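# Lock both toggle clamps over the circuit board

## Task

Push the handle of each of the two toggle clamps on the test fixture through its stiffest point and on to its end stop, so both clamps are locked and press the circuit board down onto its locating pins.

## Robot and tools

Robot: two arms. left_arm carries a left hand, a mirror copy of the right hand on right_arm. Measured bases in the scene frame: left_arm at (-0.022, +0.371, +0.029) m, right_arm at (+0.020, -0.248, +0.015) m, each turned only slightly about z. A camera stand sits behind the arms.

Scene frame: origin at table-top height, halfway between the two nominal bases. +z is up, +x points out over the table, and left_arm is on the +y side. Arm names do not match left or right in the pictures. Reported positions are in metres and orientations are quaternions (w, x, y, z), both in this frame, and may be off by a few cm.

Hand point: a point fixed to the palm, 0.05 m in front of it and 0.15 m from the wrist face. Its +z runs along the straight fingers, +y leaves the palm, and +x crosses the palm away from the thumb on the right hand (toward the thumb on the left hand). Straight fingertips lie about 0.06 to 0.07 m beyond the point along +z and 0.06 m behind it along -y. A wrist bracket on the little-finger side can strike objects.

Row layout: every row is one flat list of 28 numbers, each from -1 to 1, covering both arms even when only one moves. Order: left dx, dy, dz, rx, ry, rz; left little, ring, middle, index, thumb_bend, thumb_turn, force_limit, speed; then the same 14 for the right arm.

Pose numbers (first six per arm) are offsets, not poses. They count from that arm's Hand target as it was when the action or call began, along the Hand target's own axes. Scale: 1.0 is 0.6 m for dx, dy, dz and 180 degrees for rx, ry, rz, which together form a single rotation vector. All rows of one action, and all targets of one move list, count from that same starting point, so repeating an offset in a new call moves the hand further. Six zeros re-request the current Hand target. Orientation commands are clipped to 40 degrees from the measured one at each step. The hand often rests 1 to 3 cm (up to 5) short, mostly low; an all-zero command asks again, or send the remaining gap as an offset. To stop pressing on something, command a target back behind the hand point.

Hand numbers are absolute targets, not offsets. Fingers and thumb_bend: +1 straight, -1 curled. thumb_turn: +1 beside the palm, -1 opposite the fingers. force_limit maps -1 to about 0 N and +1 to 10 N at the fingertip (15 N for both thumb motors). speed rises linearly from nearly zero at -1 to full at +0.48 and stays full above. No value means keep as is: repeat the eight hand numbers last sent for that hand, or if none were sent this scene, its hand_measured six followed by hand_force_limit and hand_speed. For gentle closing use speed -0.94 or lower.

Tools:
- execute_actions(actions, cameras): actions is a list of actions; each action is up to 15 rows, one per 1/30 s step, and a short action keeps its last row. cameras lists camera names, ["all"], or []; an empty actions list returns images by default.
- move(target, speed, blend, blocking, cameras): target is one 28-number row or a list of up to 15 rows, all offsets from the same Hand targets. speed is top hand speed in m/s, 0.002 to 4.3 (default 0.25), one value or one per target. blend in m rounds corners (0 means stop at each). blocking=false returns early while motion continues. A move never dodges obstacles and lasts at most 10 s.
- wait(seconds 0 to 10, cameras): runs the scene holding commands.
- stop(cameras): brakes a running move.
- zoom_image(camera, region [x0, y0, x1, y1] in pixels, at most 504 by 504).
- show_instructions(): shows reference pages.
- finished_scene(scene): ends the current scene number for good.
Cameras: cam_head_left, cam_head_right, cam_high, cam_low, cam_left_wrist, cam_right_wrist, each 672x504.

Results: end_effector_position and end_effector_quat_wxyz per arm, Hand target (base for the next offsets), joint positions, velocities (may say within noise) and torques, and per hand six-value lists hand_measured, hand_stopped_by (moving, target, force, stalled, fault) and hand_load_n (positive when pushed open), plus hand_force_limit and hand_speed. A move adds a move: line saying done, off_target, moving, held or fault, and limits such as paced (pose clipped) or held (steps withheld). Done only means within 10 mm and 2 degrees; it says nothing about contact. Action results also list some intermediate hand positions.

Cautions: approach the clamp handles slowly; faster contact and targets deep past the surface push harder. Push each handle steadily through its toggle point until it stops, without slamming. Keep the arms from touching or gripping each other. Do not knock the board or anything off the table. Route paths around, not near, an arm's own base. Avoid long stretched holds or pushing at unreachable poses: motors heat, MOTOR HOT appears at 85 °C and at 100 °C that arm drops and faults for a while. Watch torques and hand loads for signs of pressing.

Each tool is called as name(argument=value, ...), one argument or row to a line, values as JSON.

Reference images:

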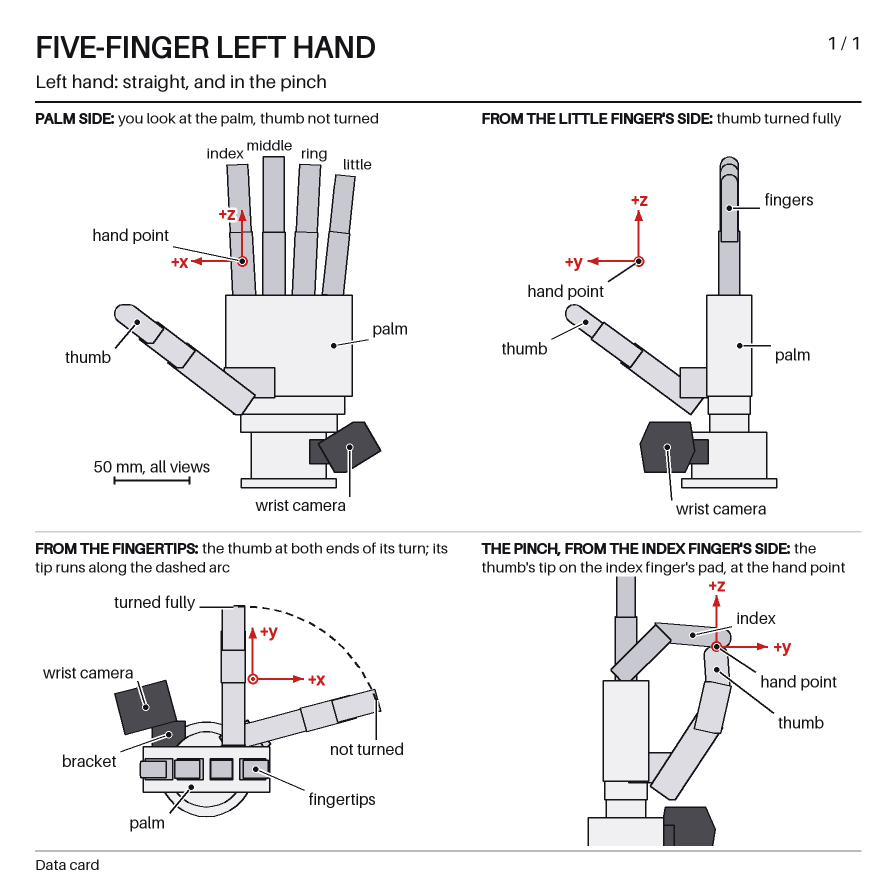

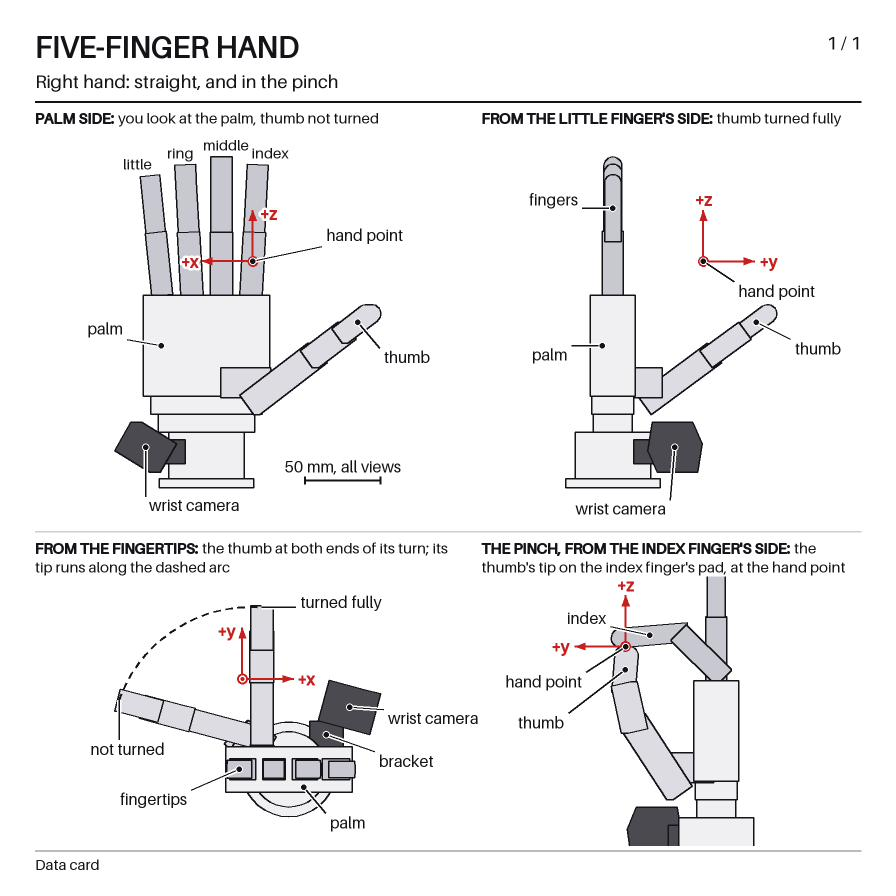

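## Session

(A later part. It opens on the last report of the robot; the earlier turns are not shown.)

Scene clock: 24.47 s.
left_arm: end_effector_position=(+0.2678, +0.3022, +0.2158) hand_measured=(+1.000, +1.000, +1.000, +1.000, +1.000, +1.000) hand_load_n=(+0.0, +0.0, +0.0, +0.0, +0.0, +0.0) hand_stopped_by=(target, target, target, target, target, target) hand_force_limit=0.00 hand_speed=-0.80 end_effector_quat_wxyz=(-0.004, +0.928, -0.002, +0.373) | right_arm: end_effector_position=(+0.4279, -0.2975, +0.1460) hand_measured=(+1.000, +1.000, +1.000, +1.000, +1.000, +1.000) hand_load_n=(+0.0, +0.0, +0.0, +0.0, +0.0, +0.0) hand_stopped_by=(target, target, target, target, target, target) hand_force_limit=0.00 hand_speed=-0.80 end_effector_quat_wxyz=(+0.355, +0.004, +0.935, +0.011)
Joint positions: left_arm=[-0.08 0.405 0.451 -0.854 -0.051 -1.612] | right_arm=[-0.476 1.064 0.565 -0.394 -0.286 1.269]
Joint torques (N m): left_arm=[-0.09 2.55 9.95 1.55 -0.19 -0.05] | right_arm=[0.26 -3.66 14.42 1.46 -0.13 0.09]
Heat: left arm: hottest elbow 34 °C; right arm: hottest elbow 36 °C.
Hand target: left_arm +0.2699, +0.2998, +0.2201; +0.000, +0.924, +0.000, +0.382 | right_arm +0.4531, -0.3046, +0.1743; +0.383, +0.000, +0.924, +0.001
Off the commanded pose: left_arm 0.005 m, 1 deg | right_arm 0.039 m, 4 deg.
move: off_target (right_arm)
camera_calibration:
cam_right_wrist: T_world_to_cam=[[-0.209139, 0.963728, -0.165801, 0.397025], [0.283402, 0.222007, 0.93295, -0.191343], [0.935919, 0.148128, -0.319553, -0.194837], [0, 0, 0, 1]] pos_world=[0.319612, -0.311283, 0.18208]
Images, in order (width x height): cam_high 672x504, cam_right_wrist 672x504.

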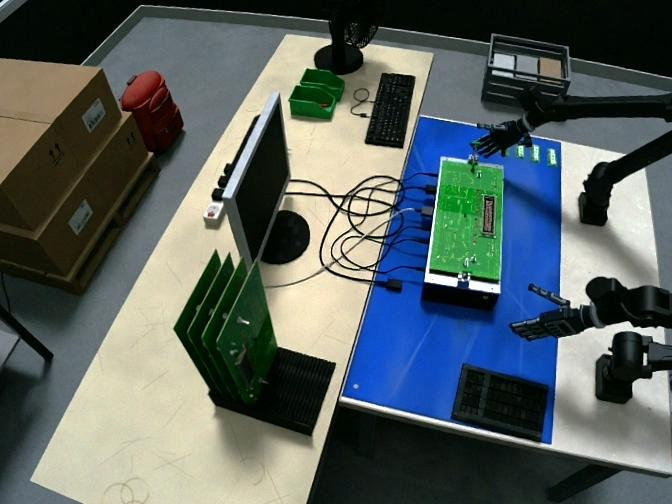

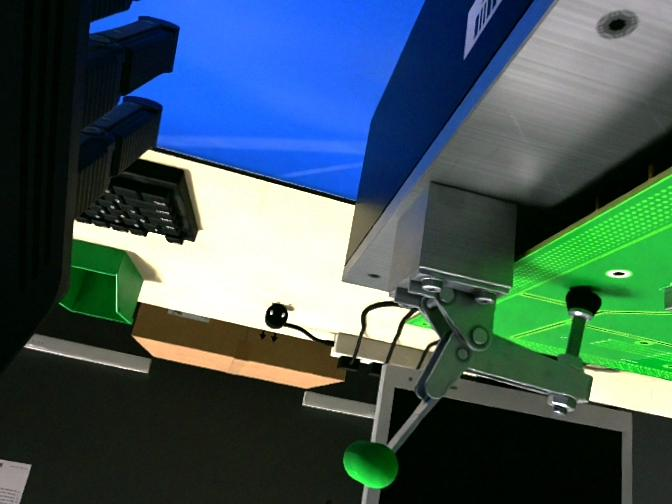

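move(
  target=[
    [0.0825,-0.1337,-0.0587,0,0,0,1,1,1,1,1,-1,0,0,0.0205,-0.159,-0.2697,0,0,0,1,1,1,1,1,-1,0,0],
    [0.1297,-0.2003,-0.0587,0.1954,0.1954,0.4717,1,1,1,1,1,-1,0,0,-0.003,-0.1923,-0.2932,0.1954,-0.1954,-0.4717,1,1,1,1,1,-1,0,0],
    [0.1768,-0.167,0.1298,0.3827,0,0.9239,1,1,1,1,1,-1,0,0,-0.0385,-0.1923,-0.1165,0.3827,0,-0.9239,1,1,1,1,1,-1,0,0],
  ],
  speed=0.4,
  blend=[0.03,0.03,0],
  cameras=["all"],
)

Scene clock: 34.40 s.
left_arm: end_effector_position=(+0.3993, +0.4036, +0.2386) hand_measured=(+1.000, +1.000, +1.000, +1.000, +1.000, -1.000) hand_load_n=(+0.0, +0.0, -0.5, +0.0, +0.0, +0.0) hand_stopped_by=(target, target, target, target, target, target) hand_force_limit=0.00 hand_speed=0.00 end_effector_quat_wxyz=(+0.704, -0.007, +0.711, -0.001) | right_arm: end_effector_position=(+0.4187, -0.4218, +0.2411) hand_measured=(+1.000, +1.000, +1.000, +1.000, +1.000, -1.000) hand_load_n=(+0.0, +0.0, +0.0, +0.0, +0.0, +0.0) hand_stopped_by=(target, target, target, target, target, target) hand_force_limit=0.00 hand_speed=0.00 end_effector_quat_wxyz=(-0.003, +0.709, -0.006, +0.706)
Joint positions: left_arm=[-0.137 0.935 0.283 0.642 -0.13 1.557] | right_arm=[-0.567 0.906 0.318 0.584 -0.5 -1.561]
Joint torques (N m): left_arm=[-0.09 -0.32 8.58 1.84 -0.17 0.23] | right_arm=[0.03 -1.61 8.75 1.98 0.05 -0.12]
Heat: left arm: hottest elbow 36 °C; right arm: hottest elbow 38 °C.
Hand target: left_arm +0.3999, +0.4000, +0.2399; +0.707, +0.000, +0.707, +0.000 | right_arm +0.4201, -0.4199, +0.2399; -0.001, +0.707, +0.000, +0.707
Off the commanded pose: left_arm 0.004 m, 1 deg | right_arm 0.003 m, 1 deg.
move: done
camera_calibration:
cam_left_wrist: T_world_to_cam=[[-0.00873457, -0.969575, -0.244638, 0.453715], [-0.503483, 0.215638, -0.836663, 0.313311], [0.863961, 0.115863, -0.490048, -0.156331], [0, 0, 0, 1]] pos_world=[0.296774, 0.390462, 0.296522]
cam_right_wrist: T_world_to_cam=[[-0.000681323, -0.962779, 0.270289, -0.474315], [-0.50941, -0.232256, -0.828588, 0.315108], [0.860524, -0.138253, -0.490291, -0.185431], [0, 0, 0, 1]] pos_world=[0.319763, -0.409111, 0.298382]

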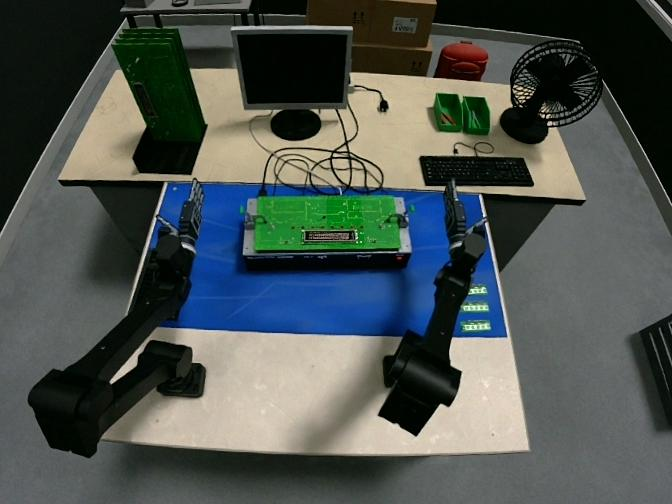

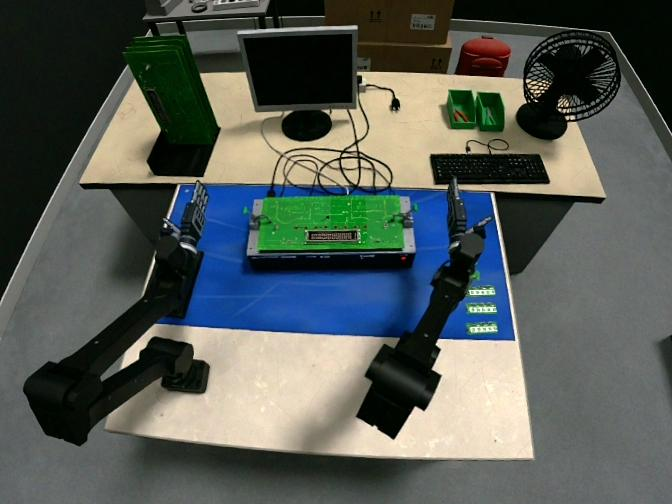

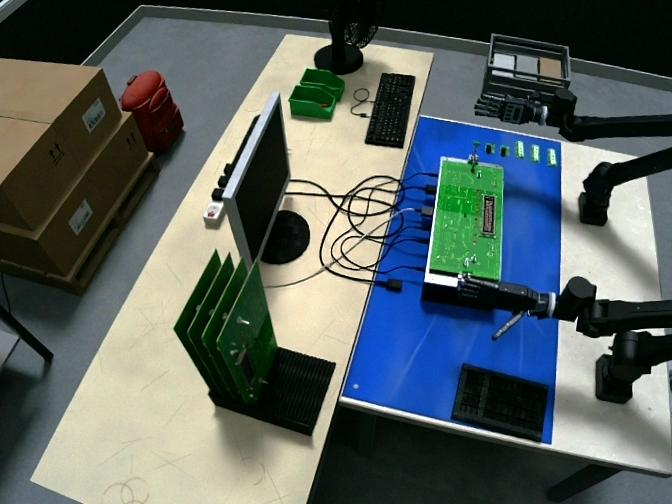

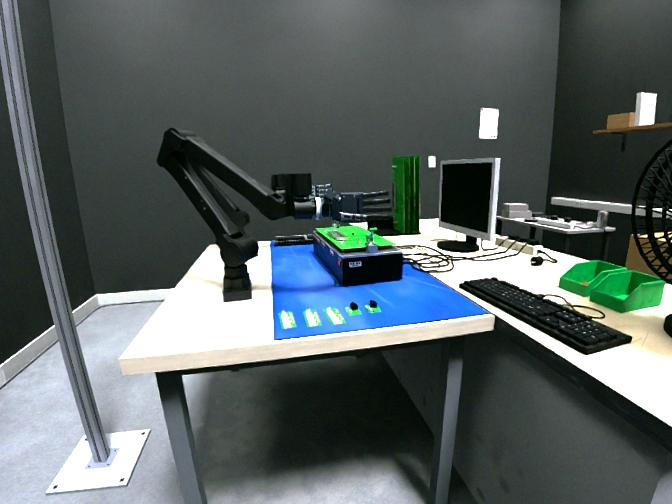

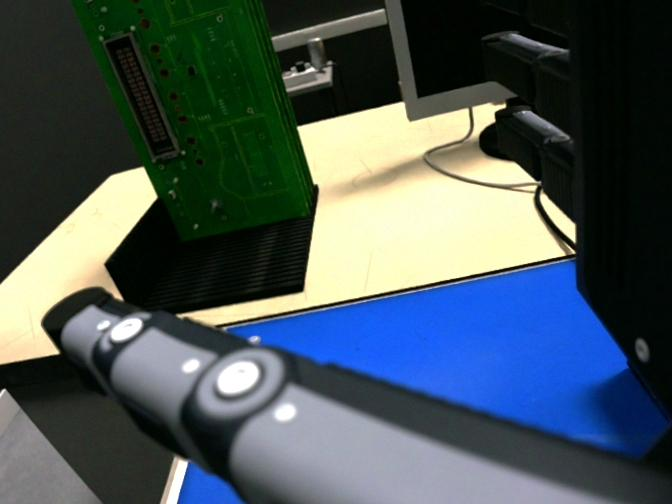

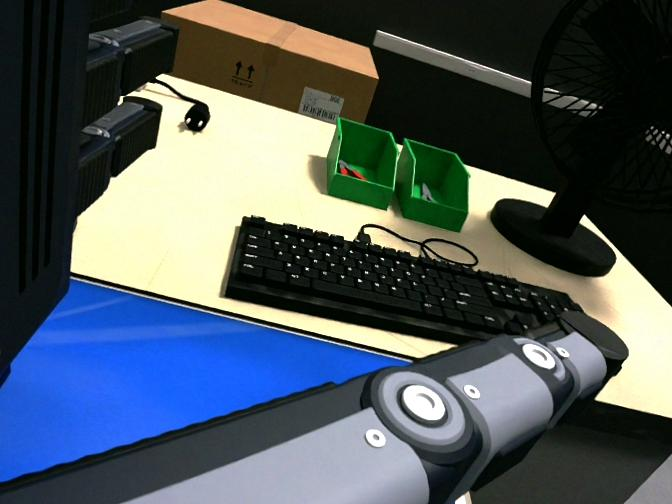

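move(
  target=[0.0667,-0.0833,0.158,0,0,0,1,1,1,1,1,-1,0,0,-0.0667,-0.0583,0.158,0,0,0,1,1,1,1,1,-1,0,0],
  speed=0.25,
  cameras=["cam_head_left","cam_head_right","cam_high","cam_low"],
)

zoom_image(
  camera="cam_low",
  region=[300, 160, 440, 300],
)

zoom_image(
  camera="cam_head_right",
  region=[380, 160, 480, 260],
)

zoom_image(
  camera="cam_head_left",
  region=[180, 160, 280, 260],
)

Scene clock: 36.40 s.
left_arm: end_effector_position=(+0.4773, +0.3560, +0.1774) hand_measured=(+1.000, +1.000, +1.000, +1.000, +1.000, -1.000) hand_load_n=(+0.0, +0.0, +0.0, +0.0, +0.0, +0.0) hand_stopped_by=(target, target, target, target, target, target) hand_force_limit=0.00 hand_speed=0.00 end_effector_quat_wxyz=(+0.687, -0.001, +0.726, +0.002) | right_arm: end_effector_position=(+0.4953, -0.3818, +0.1745) hand_measured=(+1.000, +1.000, +1.000, +1.000, +1.000, -1.000) hand_load_n=(+0.0, +0.0, +0.0, +0.0, +0.0, +0.0) hand_stopped_by=(target, target, target, target, target, target) hand_force_limit=0.00 hand_speed=0.00 end_effector_quat_wxyz=(-0.007, +0.727, -0.009, +0.687)
Joint positions: left_arm=[-0.254 1.427 0.43 0.94 -0.243 1.558] | right_arm=[-0.317 1.315 0.38 0.877 -0.252 -1.563]
Joint torques (N m): left_arm=[0.32 -4.72 10.69 1.85 -0.18 0.22] | right_arm=[-0.09 -5.07 11.51 2.1 0.06 -0.11]
Heat: left arm: hottest elbow 36 °C; right arm: hottest elbow 38 °C.
Hand target: left_arm +0.4948, +0.3500, +0.1999; +0.707, +0.000, +0.707, +0.000 | right_arm +0.5149, -0.3849, +0.1999; -0.001, +0.707, +0.000, +0.707
Off the commanded pose: left_arm 0.029 m, 3 deg | right_arm 0.032 m, 3 deg.
move: off_target (left_arm, right_arm)
Images, in order (width x height): cam_head_left 672x504, cam_head_right 672x504, cam_high 672x504, cam_low 672x504.

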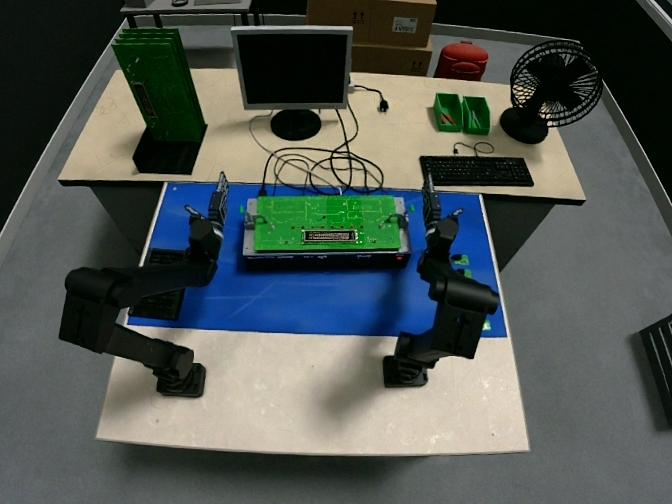

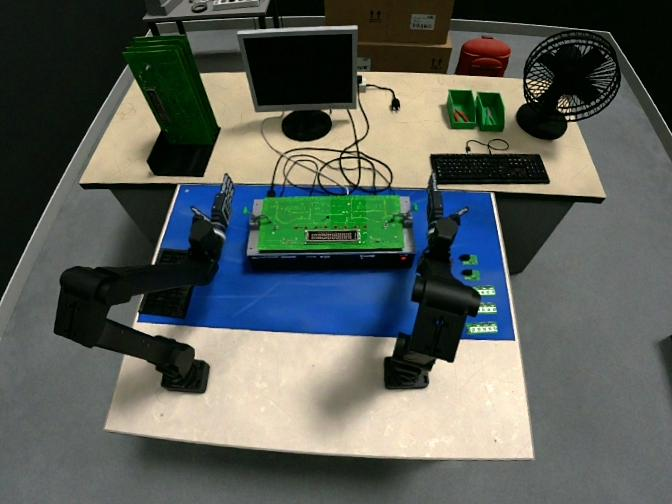

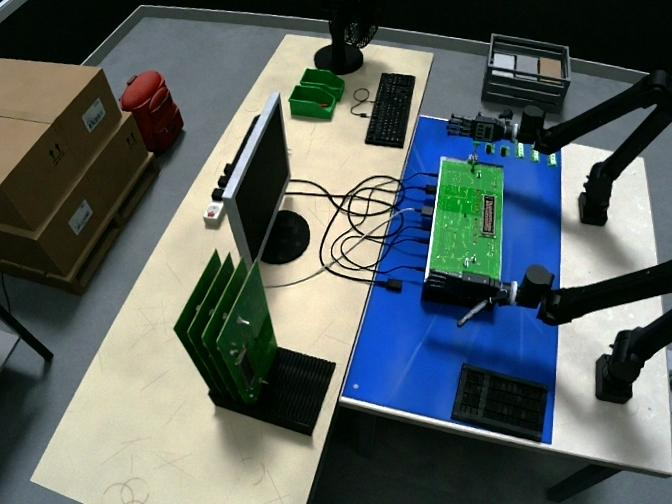

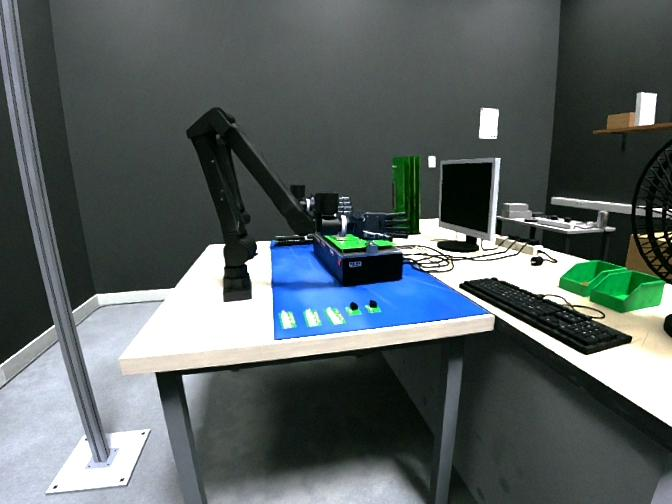

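Scaled by 3.600 from the camera's 672x504 image, which has a finer 960x720 frame.

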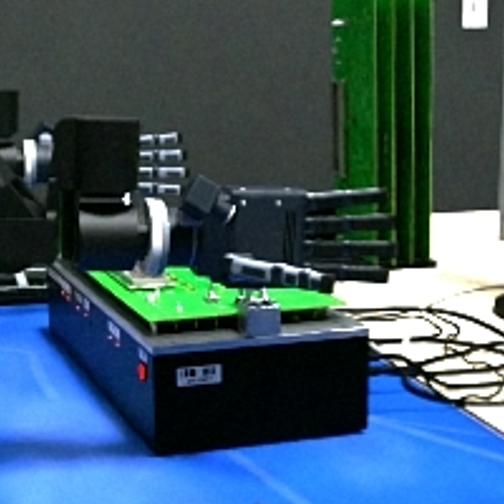

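Scaled by 5.040 from the camera's 672x504 image, which has a finer 960x720 frame.

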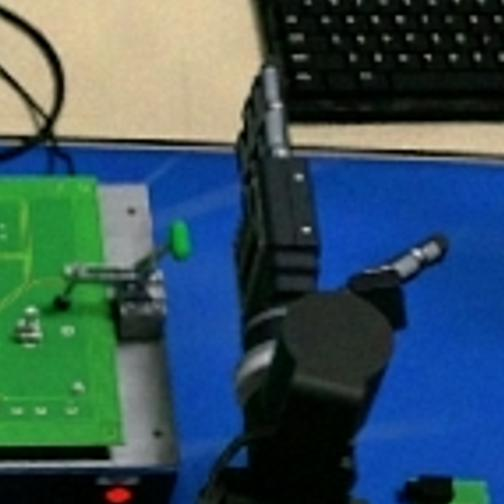

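Scaled by 5.040 from the camera's 672x504 image, which has a finer 960x720 frame.

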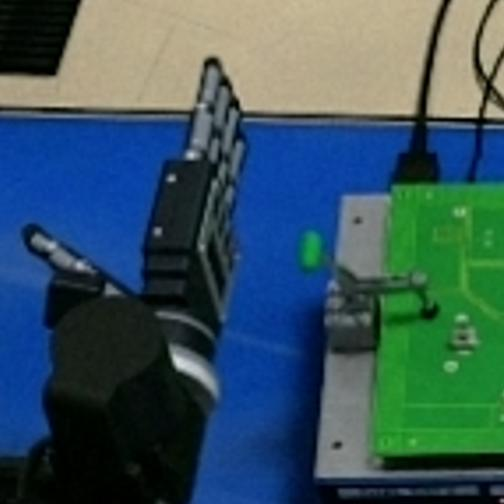

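move(
  target=[-0.021,-0.0267,0.0295,0,0,0,1,1,1,1,1,-1,0,0,0.031,-0.0117,0.0333,0,0,0,1,1,1,1,1,-1,0,0],
  speed=0.1,
  cameras=["cam_head_left","cam_head_right","cam_high","cam_low"],
)

zoom_image(
  camera="cam_low",
  region=[340, 190, 420, 260],
)

zoom_image(
  camera="cam_head_right",
  region=[380, 160, 480, 260],
)

zoom_image(
  camera="cam_head_left",
  region=[180, 160, 280, 260],
)

zoom_image(
  camera="cam_high",
  region=[420, 90, 560, 190],
)

Scene clock: 38.17 s.
left_arm: end_effector_position=(+0.4964, +0.3425, +0.1936) hand_measured=(+1.000, +1.000, +1.000, +1.000, +1.000, -1.000) hand_load_n=(+0.0, +0.0, -0.5, +0.0, +0.0, +0.5) hand_stopped_by=(target, target, target, target, target, target) hand_force_limit=0.00 hand_speed=0.00 end_effector_quat_wxyz=(+0.694, -0.004, +0.720, +0.002) | right_arm: end_effector_position=(+0.5164, -0.3769, +0.1925) hand_measured=(+1.000, +1.000, +1.000, +1.000, +1.000, -1.000) hand_load_n=(+0.0, +0.0, +0.0, +0.0, +0.0, +0.0) hand_stopped_by=(target, target, target, target, target, target) hand_force_limit=0.00 hand_speed=0.00 end_effector_quat_wxyz=(-0.005, +0.723, -0.008, +0.691)
Joint positions: left_arm=[-0.282 1.439 0.495 0.906 -0.274 1.558] | right_arm=[-0.283 1.315 0.442 0.827 -0.216 -1.563]
Joint torques (N m): left_arm=[-0.09 -5.07 11.18 1.13 -0.19 0.22] | right_arm=[0.09 -6.48 12.14 1.1 0.06 -0.12]
Heat: left arm: hottest elbow 36 °C; right arm: hottest elbow 39 °C.
Hand target: left_arm +0.5124, +0.3340, +0.2125; +0.707, +0.000, +0.707, +0.000 | right_arm +0.5348, -0.3778, +0.2183; -0.001, +0.707, +0.000, +0.707
Off the commanded pose: left_arm 0.026 m, 2 deg | right_arm 0.032 m, 3 deg.
move: off_target (left_arm, right_arm)
Images, in order (width x height): cam_head_left 672x504, cam_head_right 672x504, cam_high 672x504, cam_low 672x504.

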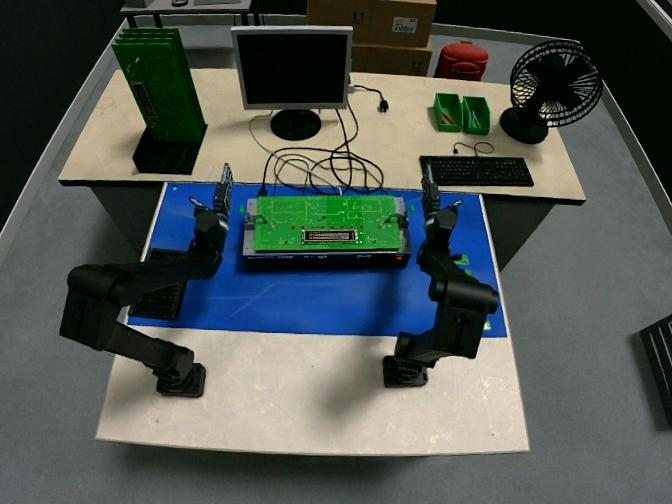

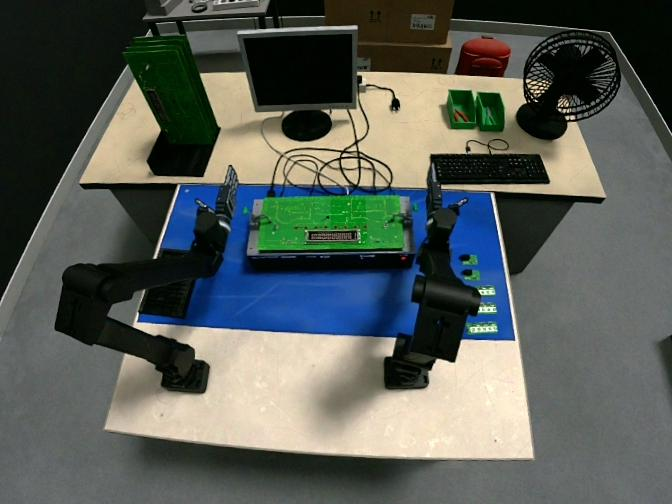

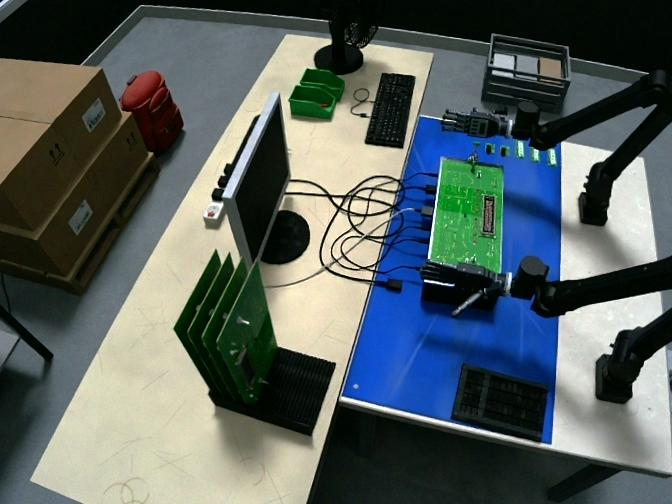

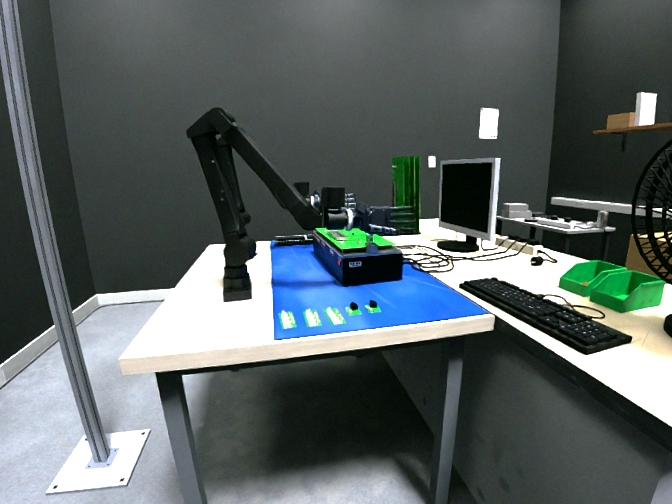

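Scaled by 6.300 from the camera's 672x504 image, which has a finer 960x720 frame.

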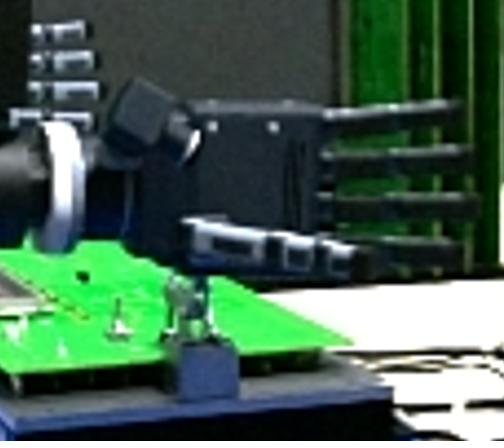

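Scaled by 5.040 from the camera's 672x504 image, which has a finer 960x720 frame.

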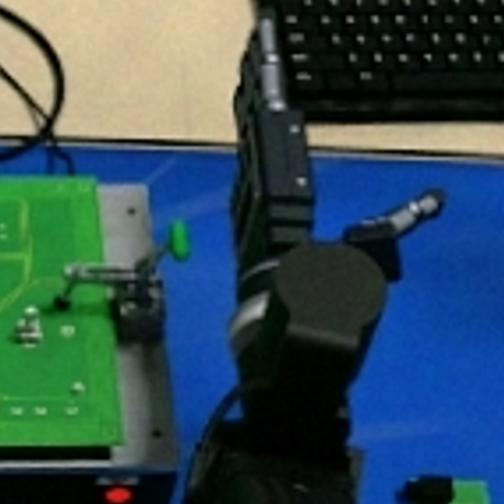

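Scaled by 5.040 from the camera's 672x504 image, which has a finer 960x720 frame.

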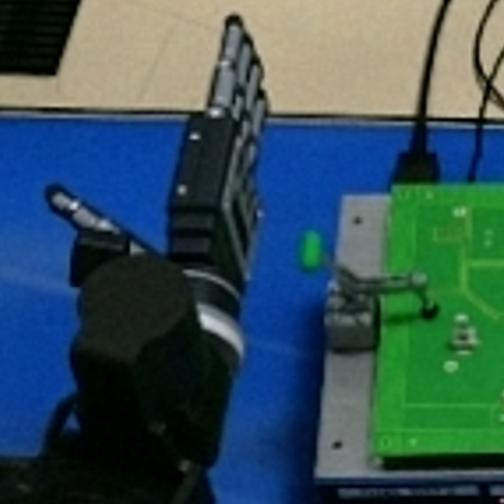

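Scaled by 3.600 from the camera's 672x504 image, which has a finer 960x720 frame.

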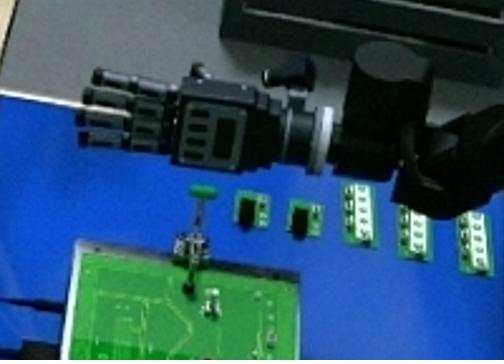

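move(
  target=[0,-0.05,0,0,0,0,1,1,1,1,1,-1,0,0,0,-0.05,0,0,0,0,1,1,1,1,1,-1,0,0],
  speed=0.08,
  cameras=["cam_head_left","cam_head_right","cam_high"],
)

zoom_image(
  camera="cam_head_right",
  region=[380, 160, 480, 260],
)

zoom_image(
  camera="cam_head_left",
  region=[180, 160, 280, 260],
)

zoom_image(
  camera="cam_high",
  region=[420, 90, 560, 190],
)

Scene clock: 39.73 s.
left_arm: end_effector_position=(+0.4969, +0.3140, +0.1940) hand_measured=(+1.000, +1.000, +1.000, +1.000, +1.000, -1.000) hand_load_n=(+0.0, +0.0, +0.0, +0.0, +0.0, +0.0) hand_stopped_by=(target, target, target, target, target, target) hand_force_limit=0.00 hand_speed=0.00 end_effector_quat_wxyz=(+0.695, -0.003, +0.719, +0.003) | right_arm: end_effector_position=(+0.5212, -0.3494, +0.1924) hand_measured=(+1.000, +1.000, +1.000, +1.000, +1.000, -1.000) hand_load_n=(+0.0, +0.0, +0.0, +0.0, +0.0, +0.5) hand_stopped_by=(target, target, target, target, target, target) hand_force_limit=0.00 hand_speed=0.00 end_effector_quat_wxyz=(-0.003, +0.724, -0.006, +0.690)
Joint positions: left_arm=[-0.361 1.461 0.52 0.904 -0.354 1.558] | right_arm=[-0.193 1.315 0.442 0.825 -0.126 -1.564]
Joint torques (N m): left_arm=[-0.09 -5.71 11.23 1.1 -0.2 0.22] | right_arm=[0.03 -7.47 11.14 1.09 0.06 -0.11]
Heat: left arm: hottest elbow 36 °C; right arm: hottest elbow 39 °C.
Hand target: left_arm +0.5125, +0.3040, +0.2124; +0.707, +0.000, +0.707, +0.000 | right_arm +0.5348, -0.3480, +0.2183; +0.000, +0.707, +0.000, +0.707
Off the commanded pose: left_arm 0.026 m, 2 deg | right_arm 0.029 m, 3 deg.
move: off_target (left_arm, right_arm)
Images, in order (width x height): cam_head_left 672x504, cam_head_right 672x504, cam_high 672x504.

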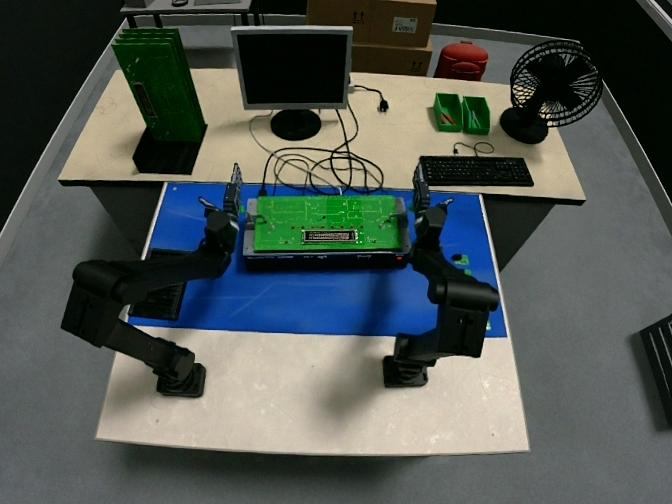

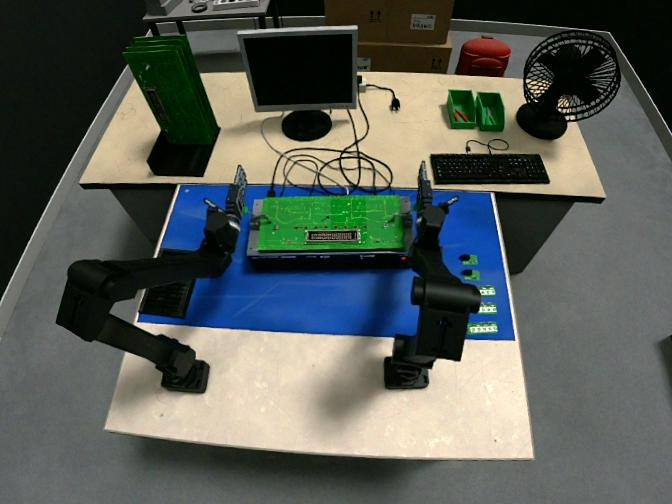

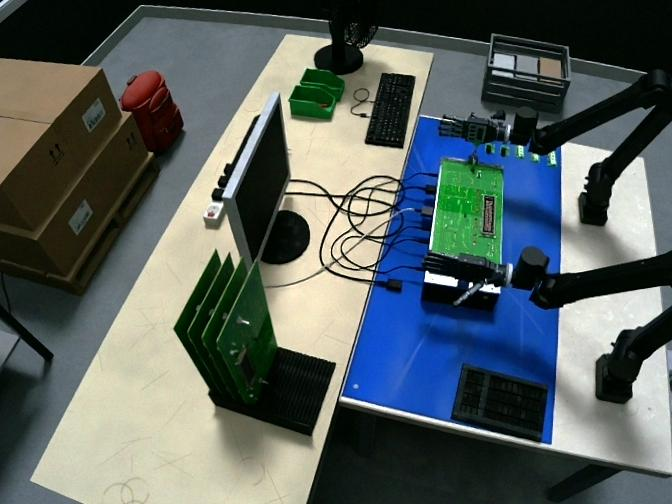

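Scaled by 5.040 from the camera's 672x504 image, which has a finer 960x720 frame.

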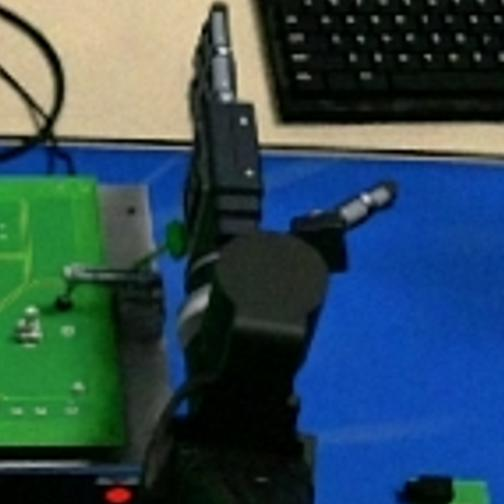

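Scaled by 5.040 from the camera's 672x504 image, which has a finer 960x720 frame.

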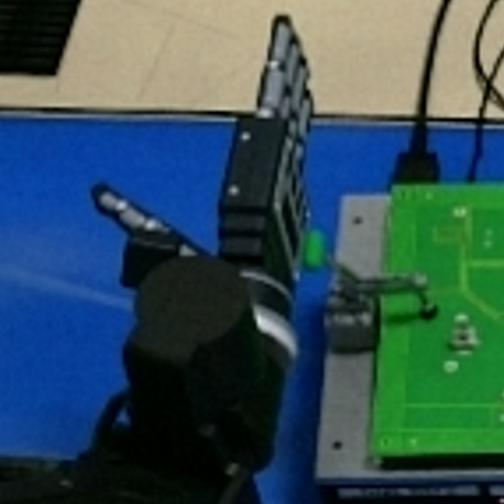

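Scaled by 3.600 from the camera's 672x504 image, which has a finer 960x720 frame.

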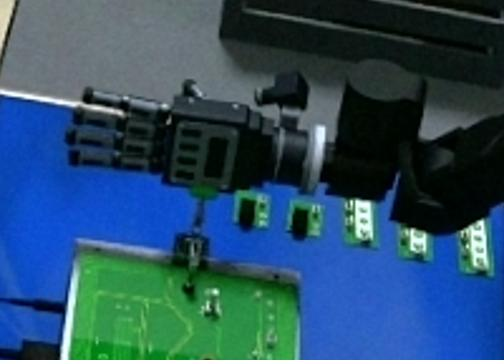

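move(
  target=[0,-0.04,0,0,0,0,1,1,1,1,1,-1,0,0,0,-0.04,0,0,0,0,1,1,1,1,1,-1,0,0],
  speed=0.06,
  cameras=["cam_head_left","cam_head_right","cam_high"],
)

zoom_image(
  camera="cam_head_right",
  region=[380, 160, 480, 260],
)

zoom_image(
  camera="cam_head_left",
  region=[180, 160, 280, 260],
)

zoom_image(
  camera="cam_high",
  region=[420, 90, 560, 190],
)

Scene clock: 41.20 s.
left_arm: end_effector_position=(+0.4937, +0.3095, +0.1965) hand_measured=(+1.000, +1.000, +1.000, +1.000, +1.000, -1.000) hand_load_n=(+0.0, +0.0, +0.0, +0.0, +0.5, +0.0) hand_stopped_by=(target, target, target, target, target, target) hand_force_limit=0.00 hand_speed=0.00 end_effector_quat_wxyz=(+0.695, -0.012, +0.718, +0.023) | right_arm: end_effector_position=(+0.5191, -0.3470, +0.1965) hand_measured=(+1.000, +1.000, +1.000, +1.000, +1.000, -1.000) hand_load_n=(+0.0, +0.0, +0.0, +0.0, +0.0, +0.0) hand_stopped_by=(target, target, target, target, target, target) hand_force_limit=0.00 hand_speed=0.00 end_effector_quat_wxyz=(+0.020, +0.721, -0.017, +0.692)
Joint positions: left_arm=[-0.397 1.469 0.531 0.903 -0.432 1.573] | right_arm=[-0.153 1.308 0.442 0.825 -0.038 -1.578]
Joint torques (N m): left_arm=[-2.37 -4.78 12.11 1.01 0.47 0.06] | right_arm=[2.73 -7.41 10.66 1.11 -0.49 0.02]
Heat: left arm: hottest elbow 37 °C; right arm: hottest elbow 39 °C.
Hand target: left_arm +0.5125, +0.2802, +0.2124; +0.707, +0.000, +0.707, +0.000 | right_arm +0.5348, -0.3240, +0.2184; +0.000, +0.707, +0.000, +0.707
Off the commanded pose: left_arm 0.038 m, 3 deg | right_arm 0.035 m, 4 deg.
move: off_target (left_arm, right_arm)
Images, in order (width x height): cam_head_left 672x504, cam_head_right 672x504, cam_high 672x504.

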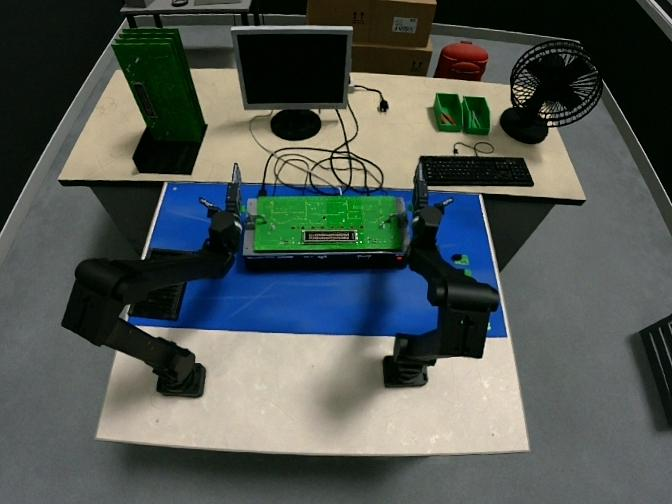

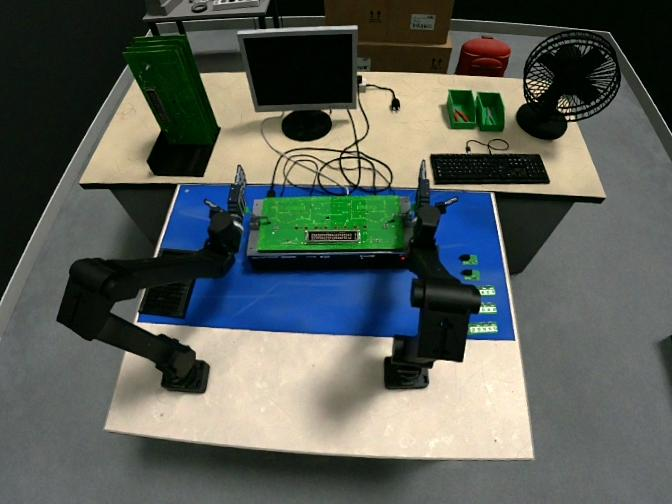

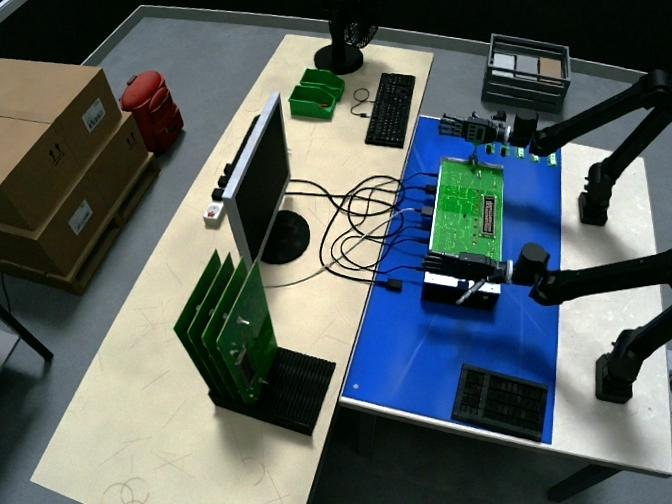

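Scaled by 5.040 from the camera's 672x504 image, which has a finer 960x720 frame.

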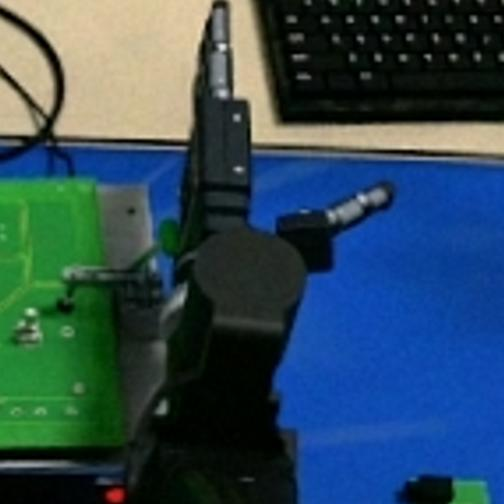

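Scaled by 5.040 from the camera's 672x504 image, which has a finer 960x720 frame.

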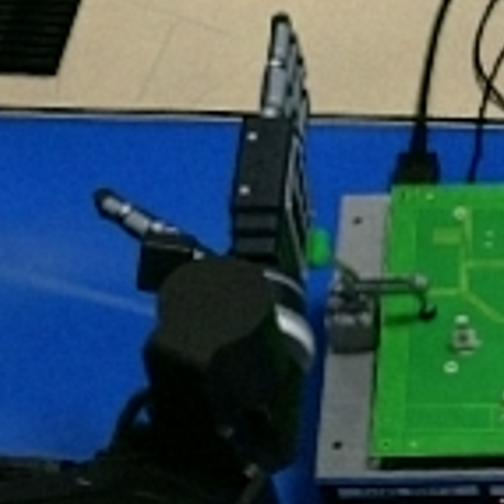

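Scaled by 3.600 from the camera's 672x504 image, which has a finer 960x720 frame.

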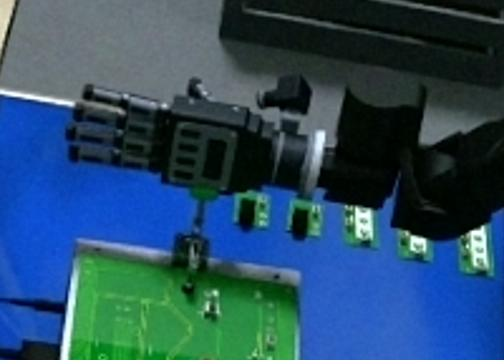

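move(
  target=[0,-0.05,0,0,0,0,1,1,1,1,1,-1,0,0,0,-0.05,0,0,0,0,1,1,1,1,1,-1,0,0],
  speed=0.06,
  cameras=["cam_head_left","cam_head_right","cam_high"],
)

zoom_image(
  camera="cam_head_right",
  region=[380, 160, 480, 260],
)

zoom_image(
  camera="cam_head_left",
  region=[180, 160, 280, 260],
)

Scene clock: 42.73 s.
left_arm: end_effector_position=(+0.4908, +0.3000, +0.2030) hand_measured=(+1.000, +1.000, +1.000, +1.000, +1.000, -1.000) hand_load_n=(+0.0, +0.0, +0.0, +0.0, +0.0, +0.0) hand_stopped_by=(target, target, target, target, target, target) hand_force_limit=0.00 hand_speed=0.00 end_effector_quat_wxyz=(+0.698, -0.021, +0.714, +0.045) | right_arm: end_effector_position=(+0.5157, -0.3396, +0.2030) hand_measured=(+1.000, +1.000, +1.000, +1.000, +1.000, -1.000) hand_load_n=(+0.0, +0.0, +0.0, +0.0, +0.0, +0.0) hand_stopped_by=(target, target, target, target, target, target) hand_force_limit=0.00 hand_speed=0.00 end_effector_quat_wxyz=(+0.046, +0.718, -0.026, +0.694)
Joint positions: left_arm=[-0.444 1.478 0.553 0.901 -0.523 1.593] | right_arm=[-0.097 1.297 0.442 0.823 0.069 -1.599]
Joint torques (N m): left_arm=[-4.31 -3.96 12.86 0.77 1.16 -0.11] | right_arm=[5.48 -6.89 10.36 1.1 -1.11 0.23]
Heat: left arm: hottest elbow 37 °C; right arm: hottest elbow 39 °C.
Hand target: left_arm +0.5125, +0.2500, +0.2125; +0.707, +0.000, +0.707, +0.000 | right_arm +0.5347, -0.2940, +0.2185; +0.000, +0.707, +0.000, +0.707
Off the commanded pose: left_arm 0.055 m, 6 deg | right_arm 0.052 m, 6 deg.
move: off_target (left_arm, right_arm)
Images, in order (width x height): cam_head_left 672x504, cam_head_right 672x504, cam_high 672x504.

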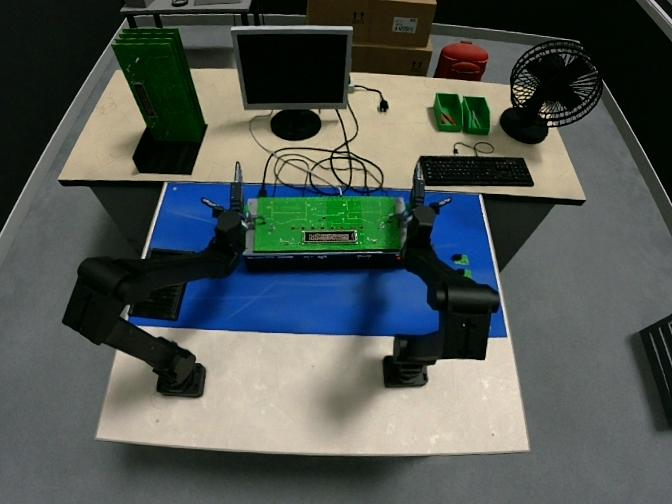

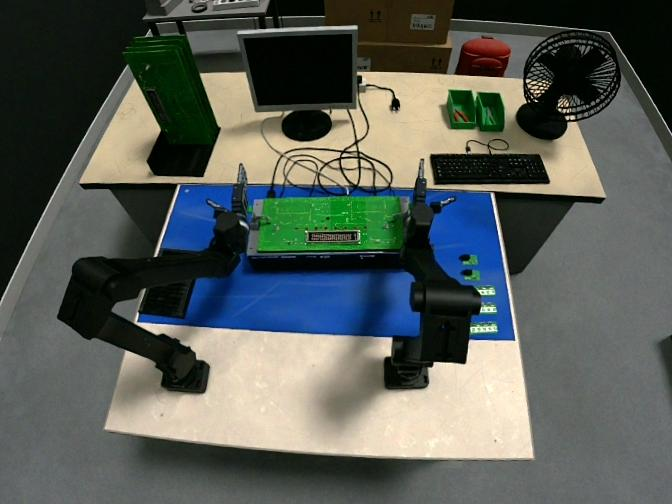

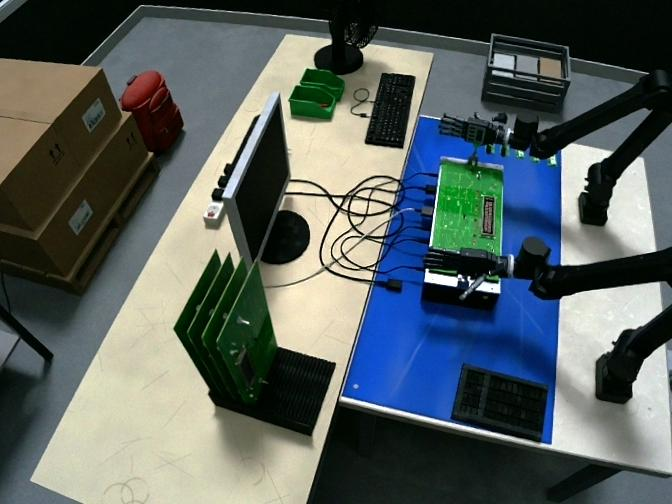

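Scaled by 5.040 from the camera's 672x504 image, which has a finer 960x720 frame.

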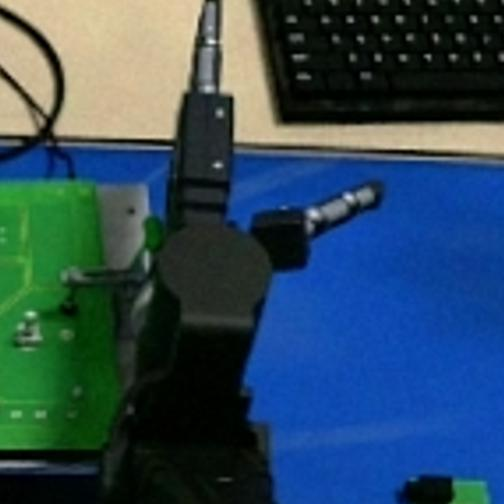

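Scaled by 5.040 from the camera's 672x504 image, which has a finer 960x720 frame.

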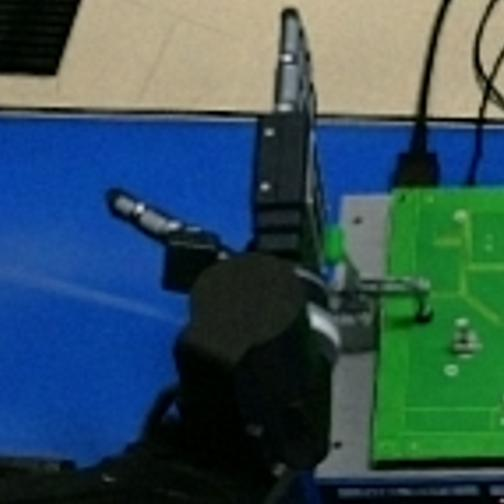

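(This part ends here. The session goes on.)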